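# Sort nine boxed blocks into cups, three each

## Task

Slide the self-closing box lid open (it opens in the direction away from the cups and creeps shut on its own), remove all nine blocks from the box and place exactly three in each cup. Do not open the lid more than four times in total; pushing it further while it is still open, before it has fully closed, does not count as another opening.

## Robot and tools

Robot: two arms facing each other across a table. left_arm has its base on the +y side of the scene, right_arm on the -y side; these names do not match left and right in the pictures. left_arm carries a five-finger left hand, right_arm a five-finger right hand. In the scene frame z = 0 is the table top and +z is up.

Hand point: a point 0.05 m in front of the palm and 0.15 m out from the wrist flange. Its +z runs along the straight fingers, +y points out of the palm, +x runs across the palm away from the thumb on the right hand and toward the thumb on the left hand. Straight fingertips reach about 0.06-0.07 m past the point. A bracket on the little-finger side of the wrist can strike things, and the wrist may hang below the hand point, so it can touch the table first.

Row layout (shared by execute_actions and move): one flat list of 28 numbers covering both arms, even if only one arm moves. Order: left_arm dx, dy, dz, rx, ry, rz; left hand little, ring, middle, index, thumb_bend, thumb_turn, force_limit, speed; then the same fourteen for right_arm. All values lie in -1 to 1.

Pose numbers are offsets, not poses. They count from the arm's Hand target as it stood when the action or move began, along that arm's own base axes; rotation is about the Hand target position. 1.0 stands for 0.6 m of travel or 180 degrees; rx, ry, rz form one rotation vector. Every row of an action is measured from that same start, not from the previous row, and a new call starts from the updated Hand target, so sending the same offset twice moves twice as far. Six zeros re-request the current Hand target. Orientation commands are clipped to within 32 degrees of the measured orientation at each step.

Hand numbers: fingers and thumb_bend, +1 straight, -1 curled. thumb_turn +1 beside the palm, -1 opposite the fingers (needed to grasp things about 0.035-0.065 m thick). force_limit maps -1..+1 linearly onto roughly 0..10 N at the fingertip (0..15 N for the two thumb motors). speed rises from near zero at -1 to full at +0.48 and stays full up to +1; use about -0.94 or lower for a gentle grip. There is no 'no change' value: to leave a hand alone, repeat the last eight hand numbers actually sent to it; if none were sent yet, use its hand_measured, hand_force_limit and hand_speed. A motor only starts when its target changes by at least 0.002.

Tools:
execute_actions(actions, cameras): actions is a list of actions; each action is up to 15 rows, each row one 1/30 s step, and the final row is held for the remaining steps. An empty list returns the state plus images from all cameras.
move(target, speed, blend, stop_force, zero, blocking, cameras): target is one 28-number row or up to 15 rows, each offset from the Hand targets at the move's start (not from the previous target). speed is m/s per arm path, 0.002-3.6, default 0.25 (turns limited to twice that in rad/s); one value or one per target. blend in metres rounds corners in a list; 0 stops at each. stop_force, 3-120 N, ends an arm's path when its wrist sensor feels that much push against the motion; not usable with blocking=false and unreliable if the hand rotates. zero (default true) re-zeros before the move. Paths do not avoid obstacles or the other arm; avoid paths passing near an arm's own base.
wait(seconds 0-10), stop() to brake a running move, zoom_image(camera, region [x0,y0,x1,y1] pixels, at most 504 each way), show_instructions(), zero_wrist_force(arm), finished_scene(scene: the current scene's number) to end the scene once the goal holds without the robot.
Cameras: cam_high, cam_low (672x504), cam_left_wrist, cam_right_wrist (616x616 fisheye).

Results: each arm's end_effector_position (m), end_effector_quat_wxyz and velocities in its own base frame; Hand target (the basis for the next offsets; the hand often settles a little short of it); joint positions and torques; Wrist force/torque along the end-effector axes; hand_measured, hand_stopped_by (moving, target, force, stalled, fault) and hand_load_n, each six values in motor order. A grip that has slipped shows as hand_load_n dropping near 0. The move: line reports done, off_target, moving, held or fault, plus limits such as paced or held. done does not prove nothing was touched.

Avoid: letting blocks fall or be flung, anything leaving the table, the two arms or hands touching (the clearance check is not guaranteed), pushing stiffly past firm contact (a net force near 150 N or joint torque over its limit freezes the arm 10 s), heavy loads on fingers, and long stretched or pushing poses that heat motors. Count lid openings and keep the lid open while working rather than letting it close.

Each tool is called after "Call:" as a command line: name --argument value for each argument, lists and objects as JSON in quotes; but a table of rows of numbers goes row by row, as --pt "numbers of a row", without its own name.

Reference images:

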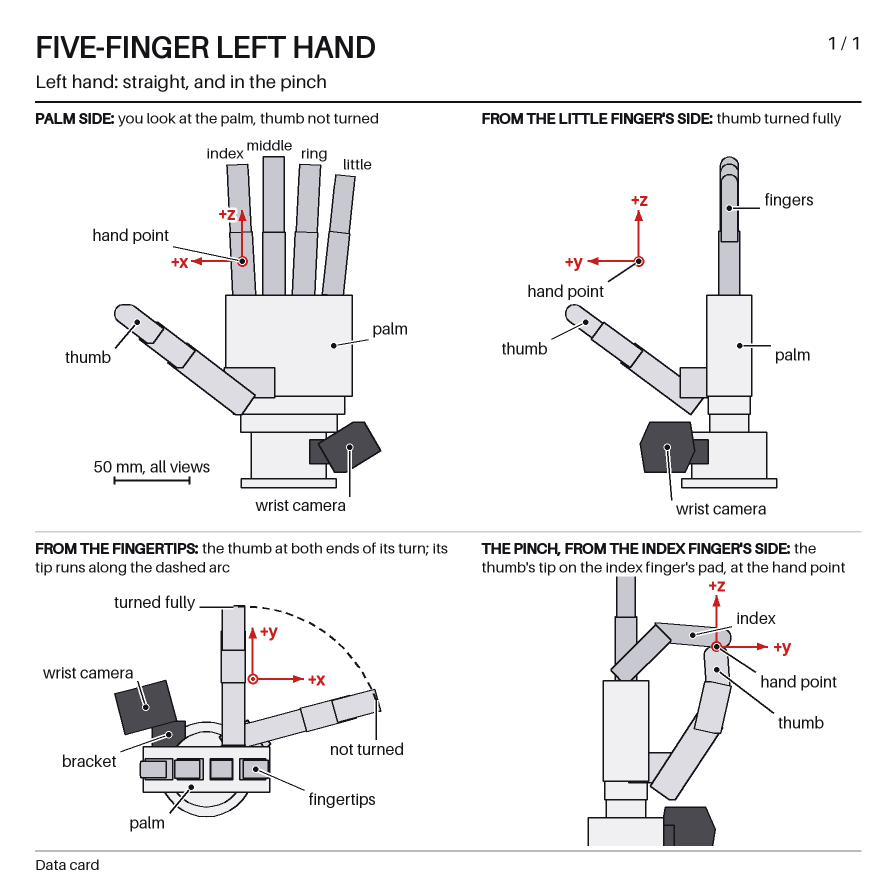

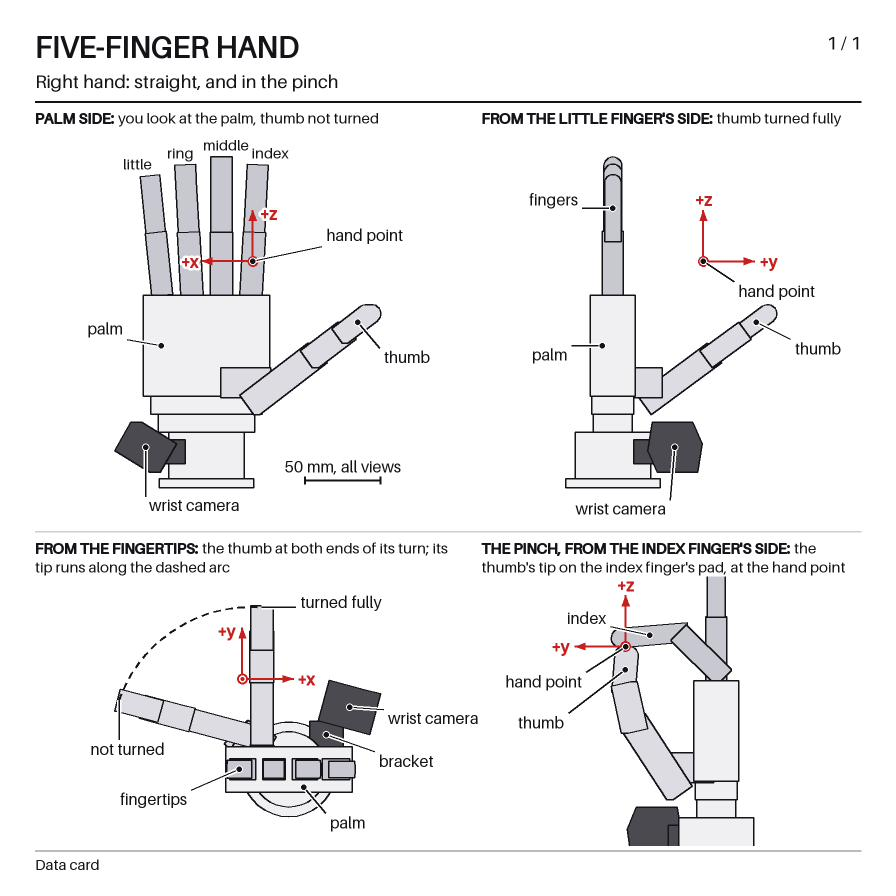

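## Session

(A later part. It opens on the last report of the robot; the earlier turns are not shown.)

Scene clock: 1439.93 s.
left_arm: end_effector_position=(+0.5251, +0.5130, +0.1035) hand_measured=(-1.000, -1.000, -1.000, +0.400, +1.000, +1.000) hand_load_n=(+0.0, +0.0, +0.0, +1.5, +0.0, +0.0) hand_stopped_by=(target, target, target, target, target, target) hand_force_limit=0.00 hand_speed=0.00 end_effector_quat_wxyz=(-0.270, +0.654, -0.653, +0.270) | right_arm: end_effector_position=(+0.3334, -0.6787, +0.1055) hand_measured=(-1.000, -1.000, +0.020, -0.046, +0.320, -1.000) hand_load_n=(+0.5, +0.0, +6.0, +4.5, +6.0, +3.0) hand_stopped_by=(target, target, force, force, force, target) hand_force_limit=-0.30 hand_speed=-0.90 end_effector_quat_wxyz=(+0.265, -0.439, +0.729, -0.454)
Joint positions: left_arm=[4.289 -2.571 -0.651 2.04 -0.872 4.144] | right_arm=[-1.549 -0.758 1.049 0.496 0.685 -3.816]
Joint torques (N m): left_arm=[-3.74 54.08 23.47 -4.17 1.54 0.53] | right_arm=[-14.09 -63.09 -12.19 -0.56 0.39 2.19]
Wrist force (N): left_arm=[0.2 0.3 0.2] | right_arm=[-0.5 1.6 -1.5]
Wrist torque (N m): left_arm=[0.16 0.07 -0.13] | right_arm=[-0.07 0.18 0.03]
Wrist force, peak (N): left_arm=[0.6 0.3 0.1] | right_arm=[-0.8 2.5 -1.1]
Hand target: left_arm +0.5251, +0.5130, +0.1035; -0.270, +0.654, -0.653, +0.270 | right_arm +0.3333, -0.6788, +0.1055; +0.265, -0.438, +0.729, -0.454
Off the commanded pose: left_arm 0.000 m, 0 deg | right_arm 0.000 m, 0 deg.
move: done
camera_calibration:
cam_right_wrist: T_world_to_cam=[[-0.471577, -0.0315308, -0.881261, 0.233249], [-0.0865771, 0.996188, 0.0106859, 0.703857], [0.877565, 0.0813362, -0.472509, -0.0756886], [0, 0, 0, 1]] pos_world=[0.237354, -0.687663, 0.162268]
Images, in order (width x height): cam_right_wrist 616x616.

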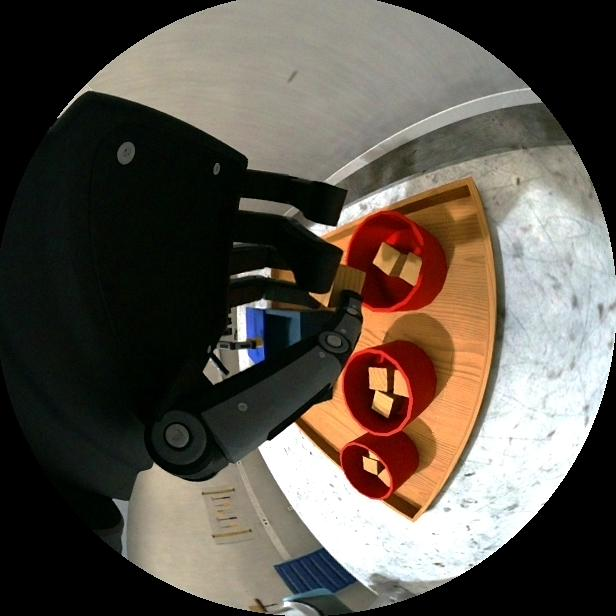

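Call:
move --pt "0 0 0 0 0 0 -1 -1 -1 0.4 1 1 0 0 0.003 -0.0008 -0.02 0 0 0 -1 -1 -0.12 -0.12 0.1 -1 -0.3 -0.9" --pt "0 0 0 0 0 0 -1 -1 -1 0.4 1 1 0 0 0.003 -0.0008 -0.0583 0 0 0 -1 -1 -0.12 -0.12 0.1 -1 -0.3 -0.9" --pt "0 0 0 0 0 0 -1 -1 -1 0.4 1 1 0 0 0.003 -0.0008 -0.0583 0 0 0 -1 -1 0.14 0.14 0.46 -1 -0.3 -0.7" --pt "0 0 0 0 0 0 -1 -1 -1 0.4 1 1 0 0 0.003 -0.0008 0 0 0 0 -1 -1 0.14 0.14 0.46 -1 -0.3 -0.7" --speed '[0.08,0.05,0.05,0.1]' --cameras '["cam_right_wrist","cam_high"]'

Call:
zoom_image --camera "cam_high" --region '[155, 175, 365, 355]'

Call:
zoom_image --camera "cam_right_wrist" --region '[240, 160, 580, 500]'

Scene clock: 1480.77 s.
left_arm: end_effector_position=(+0.5251, +0.5130, +0.1035) hand_measured=(-1.000, -1.000, -1.000, +0.400, +1.000, +1.000) hand_load_n=(+0.0, +0.0, +0.0, +1.5, +0.0, +0.0) hand_stopped_by=(target, target, target, target, target, target) hand_force_limit=0.00 hand_speed=0.00 end_effector_quat_wxyz=(-0.270, +0.654, -0.653, +0.270) | right_arm: end_effector_position=(+0.3351, -0.6792, +0.1054) hand_measured=(-1.000, -1.000, +0.140, +0.140, +0.460, -1.000) hand_load_n=(+0.0, +0.0, +0.0, +0.0, +0.0, +0.0) hand_stopped_by=(target, target, target, target, target, target) hand_force_limit=-0.30 hand_speed=-0.70 end_effector_quat_wxyz=(+0.265, -0.438, +0.729, -0.454)
Joint positions: left_arm=[4.289 -2.571 -0.651 2.04 -0.872 4.144] | right_arm=[-1.546 -0.756 1.046 0.495 0.687 -3.812]
Joint torques (N m): left_arm=[-4.42 52.9 24.45 -3.95 1.41 0.28] | right_arm=[2.15 -62.35 -27.21 2.77 -1.82 -1.33]
Wrist force (N): left_arm=[0.4 0.3 0.2] | right_arm=[-0.6 1.2 -1.4]
Wrist torque (N m): left_arm=[0.18 0.05 -0.13] | right_arm=[-0.12 0.18 0.02]
Wrist force, peak (N): left_arm=[0.6 0.5 0.1] | right_arm=[-0.9 2.2 -1.3]
Hand target: left_arm +0.5251, +0.5130, +0.1035; -0.270, +0.654, -0.653, +0.270 | right_arm +0.3351, -0.6793, +0.1055; +0.265, -0.438, +0.729, -0.454
Off the commanded pose: left_arm 0.000 m, 0 deg | right_arm 0.000 m, 0 deg.
move: done
camera_calibration:
cam_right_wrist: T_world_to_cam=[[-0.471601, -0.0313805, -0.881253, 0.234055], [-0.0861534, 0.996225, 0.0106303, 0.704437], [0.877593, 0.0809362, -0.472524, -0.0774676], [0, 0, 0, 1]] pos_world=[0.239055, -0.688163, 0.162168]
Images, in order (width x height): cam_high 672x504, cam_right_wrist 616x616.

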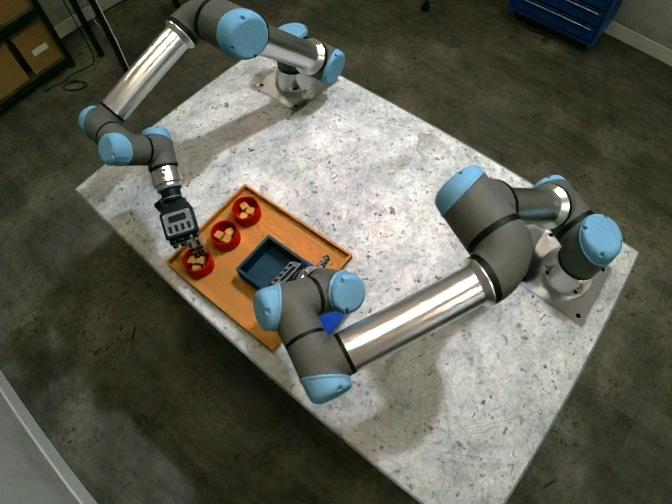

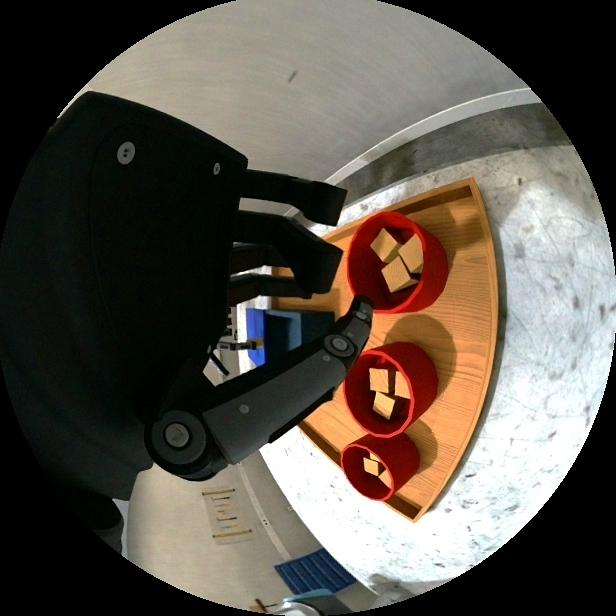

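Scaled by 2.400 from the camera's 672x504 image, which has a finer 960x720 frame.

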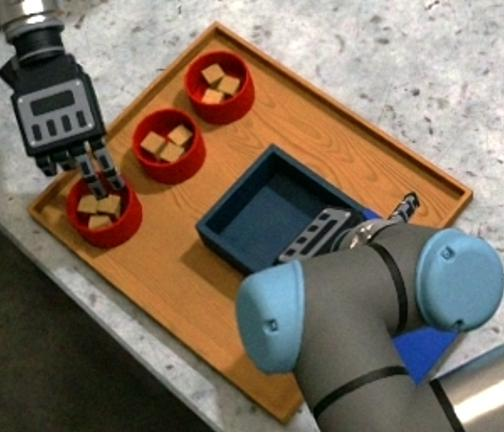

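Scaled by 1.482 from the camera's 616x616 image, which has a finer 880x880 frame.

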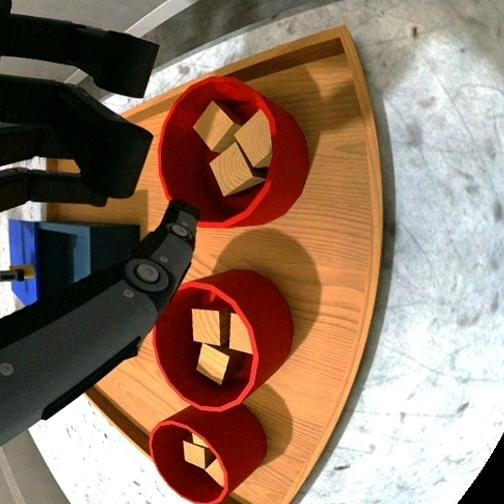

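Call:
move --pt "0 0 0.1 0 0 0 -1 -1 -1 0.4 1 1 0 0 -0.05 0 0.1 0 0 0 -1 -1 0.14 0.14 0.46 -1 -0.3 -0.7" --pt "-0.08 0 0.2 0 0 0 -1 -1 -1 0.4 1 1 0 0 -0.2 0 0.2 0 0 0 -1 -1 0.14 0.14 0.46 -1 -0.3 -0.7" --speed '[0.08,0.15]' --blend '[0.02,0]' --cameras '["cam_high","cam_right_wrist"]'

Call:
zoom_image --camera "cam_high" --region '[155, 175, 365, 355]'

Scene clock: 1493.43 s.
left_arm: end_effector_position=(+0.4771, +0.5130, +0.2235) hand_measured=(-1.000, -1.000, -1.000, +0.400, +1.000, +1.000) hand_load_n=(+0.0, +0.0, +0.0, +0.0, +0.0, +0.0) hand_stopped_by=(target, target, target, target, target, target) hand_force_limit=0.00 hand_speed=0.00 end_effector_quat_wxyz=(-0.270, +0.654, -0.653, +0.270) | right_arm: end_effector_position=(+0.2151, -0.6793, +0.2255) hand_measured=(-1.000, -1.000, +0.140, +0.140, +0.460, -1.000) hand_load_n=(+0.0, +0.0, +0.0, +0.0, +0.0, +0.0) hand_stopped_by=(target, target, target, target, target, target) hand_force_limit=-0.30 hand_speed=-0.70 end_effector_quat_wxyz=(+0.265, -0.438, +0.729, -0.454)
Joint positions: left_arm=[4.358 -2.476 -0.536 1.775 -0.847 4.229] | right_arm=[-1.744 -0.821 0.892 0.928 0.562 -4.076]
Joint torques (N m): left_arm=[11.87 63.46 4.82 -5.1 2.94 1.37] | right_arm=[-13.89 -44.63 -26.99 3.94 -2.71 -2.22]
Wrist force (N): left_arm=[-0.4 1.7 -0.2] | right_arm=[-0.1 1.4 -1.1]
Wrist torque (N m): left_arm=[0.14 0.01 -0.16] | right_arm=[-0.13 0.11 0.22]
Wrist force, peak (N): left_arm=[-0.5 2.1 1.6] | right_arm=[0.5 1.1 -2.1]
Hand target: left_arm +0.4771, +0.5130, +0.2235; -0.270, +0.654, -0.653, +0.270 | right_arm +0.2151, -0.6793, +0.2255; +0.265, -0.438, +0.729, -0.454
Off the commanded pose: left_arm 0.000 m, 0 deg | right_arm 0.000 m, 0 deg.
move: done
camera_calibration:
cam_right_wrist: T_world_to_cam=[[-0.471604, -0.0313824, -0.881252, 0.2833], [-0.0860667, 0.996233, 0.0105818, 0.692831], [0.8776, 0.0808369, -0.472528, 0.0845255], [0, 0, 0, 1]] pos_world=[0.119055, -0.688164, 0.282268]
Images, in order (width x height): cam_high 672x504, cam_right_wrist 616x616.

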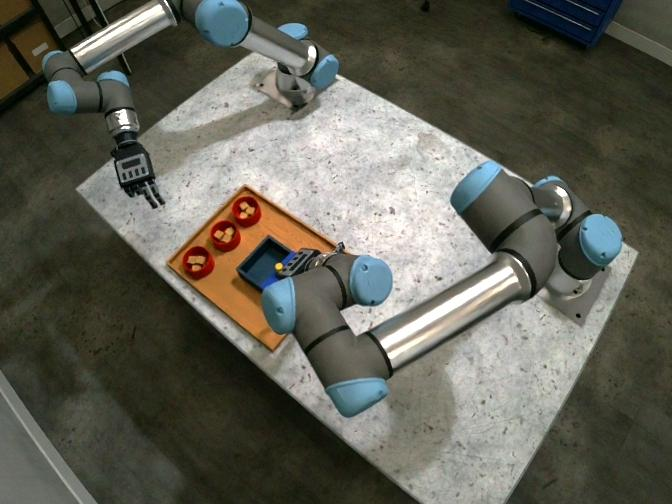

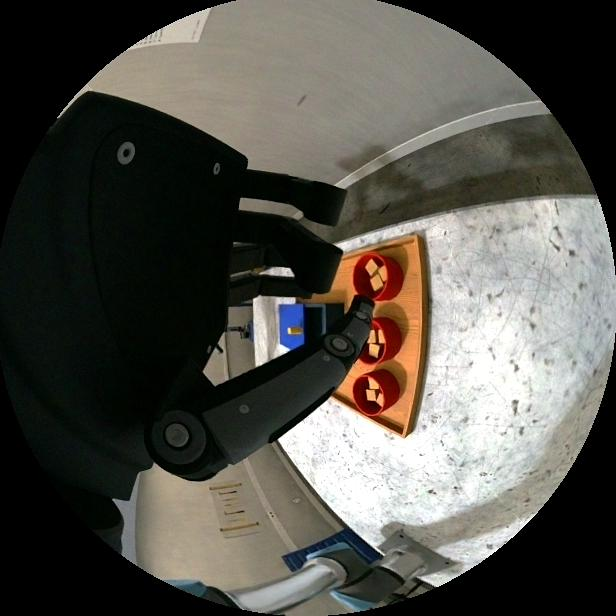

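Scaled by 2.400 from the camera's 672x504 image, which has a finer 960x720 frame.

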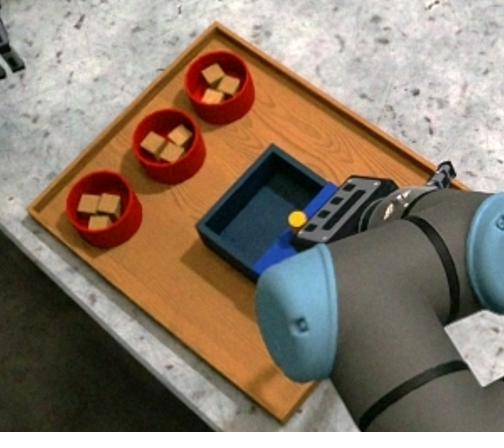

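Call:
finished_scene --scene 2

The scene is finished: the task was done.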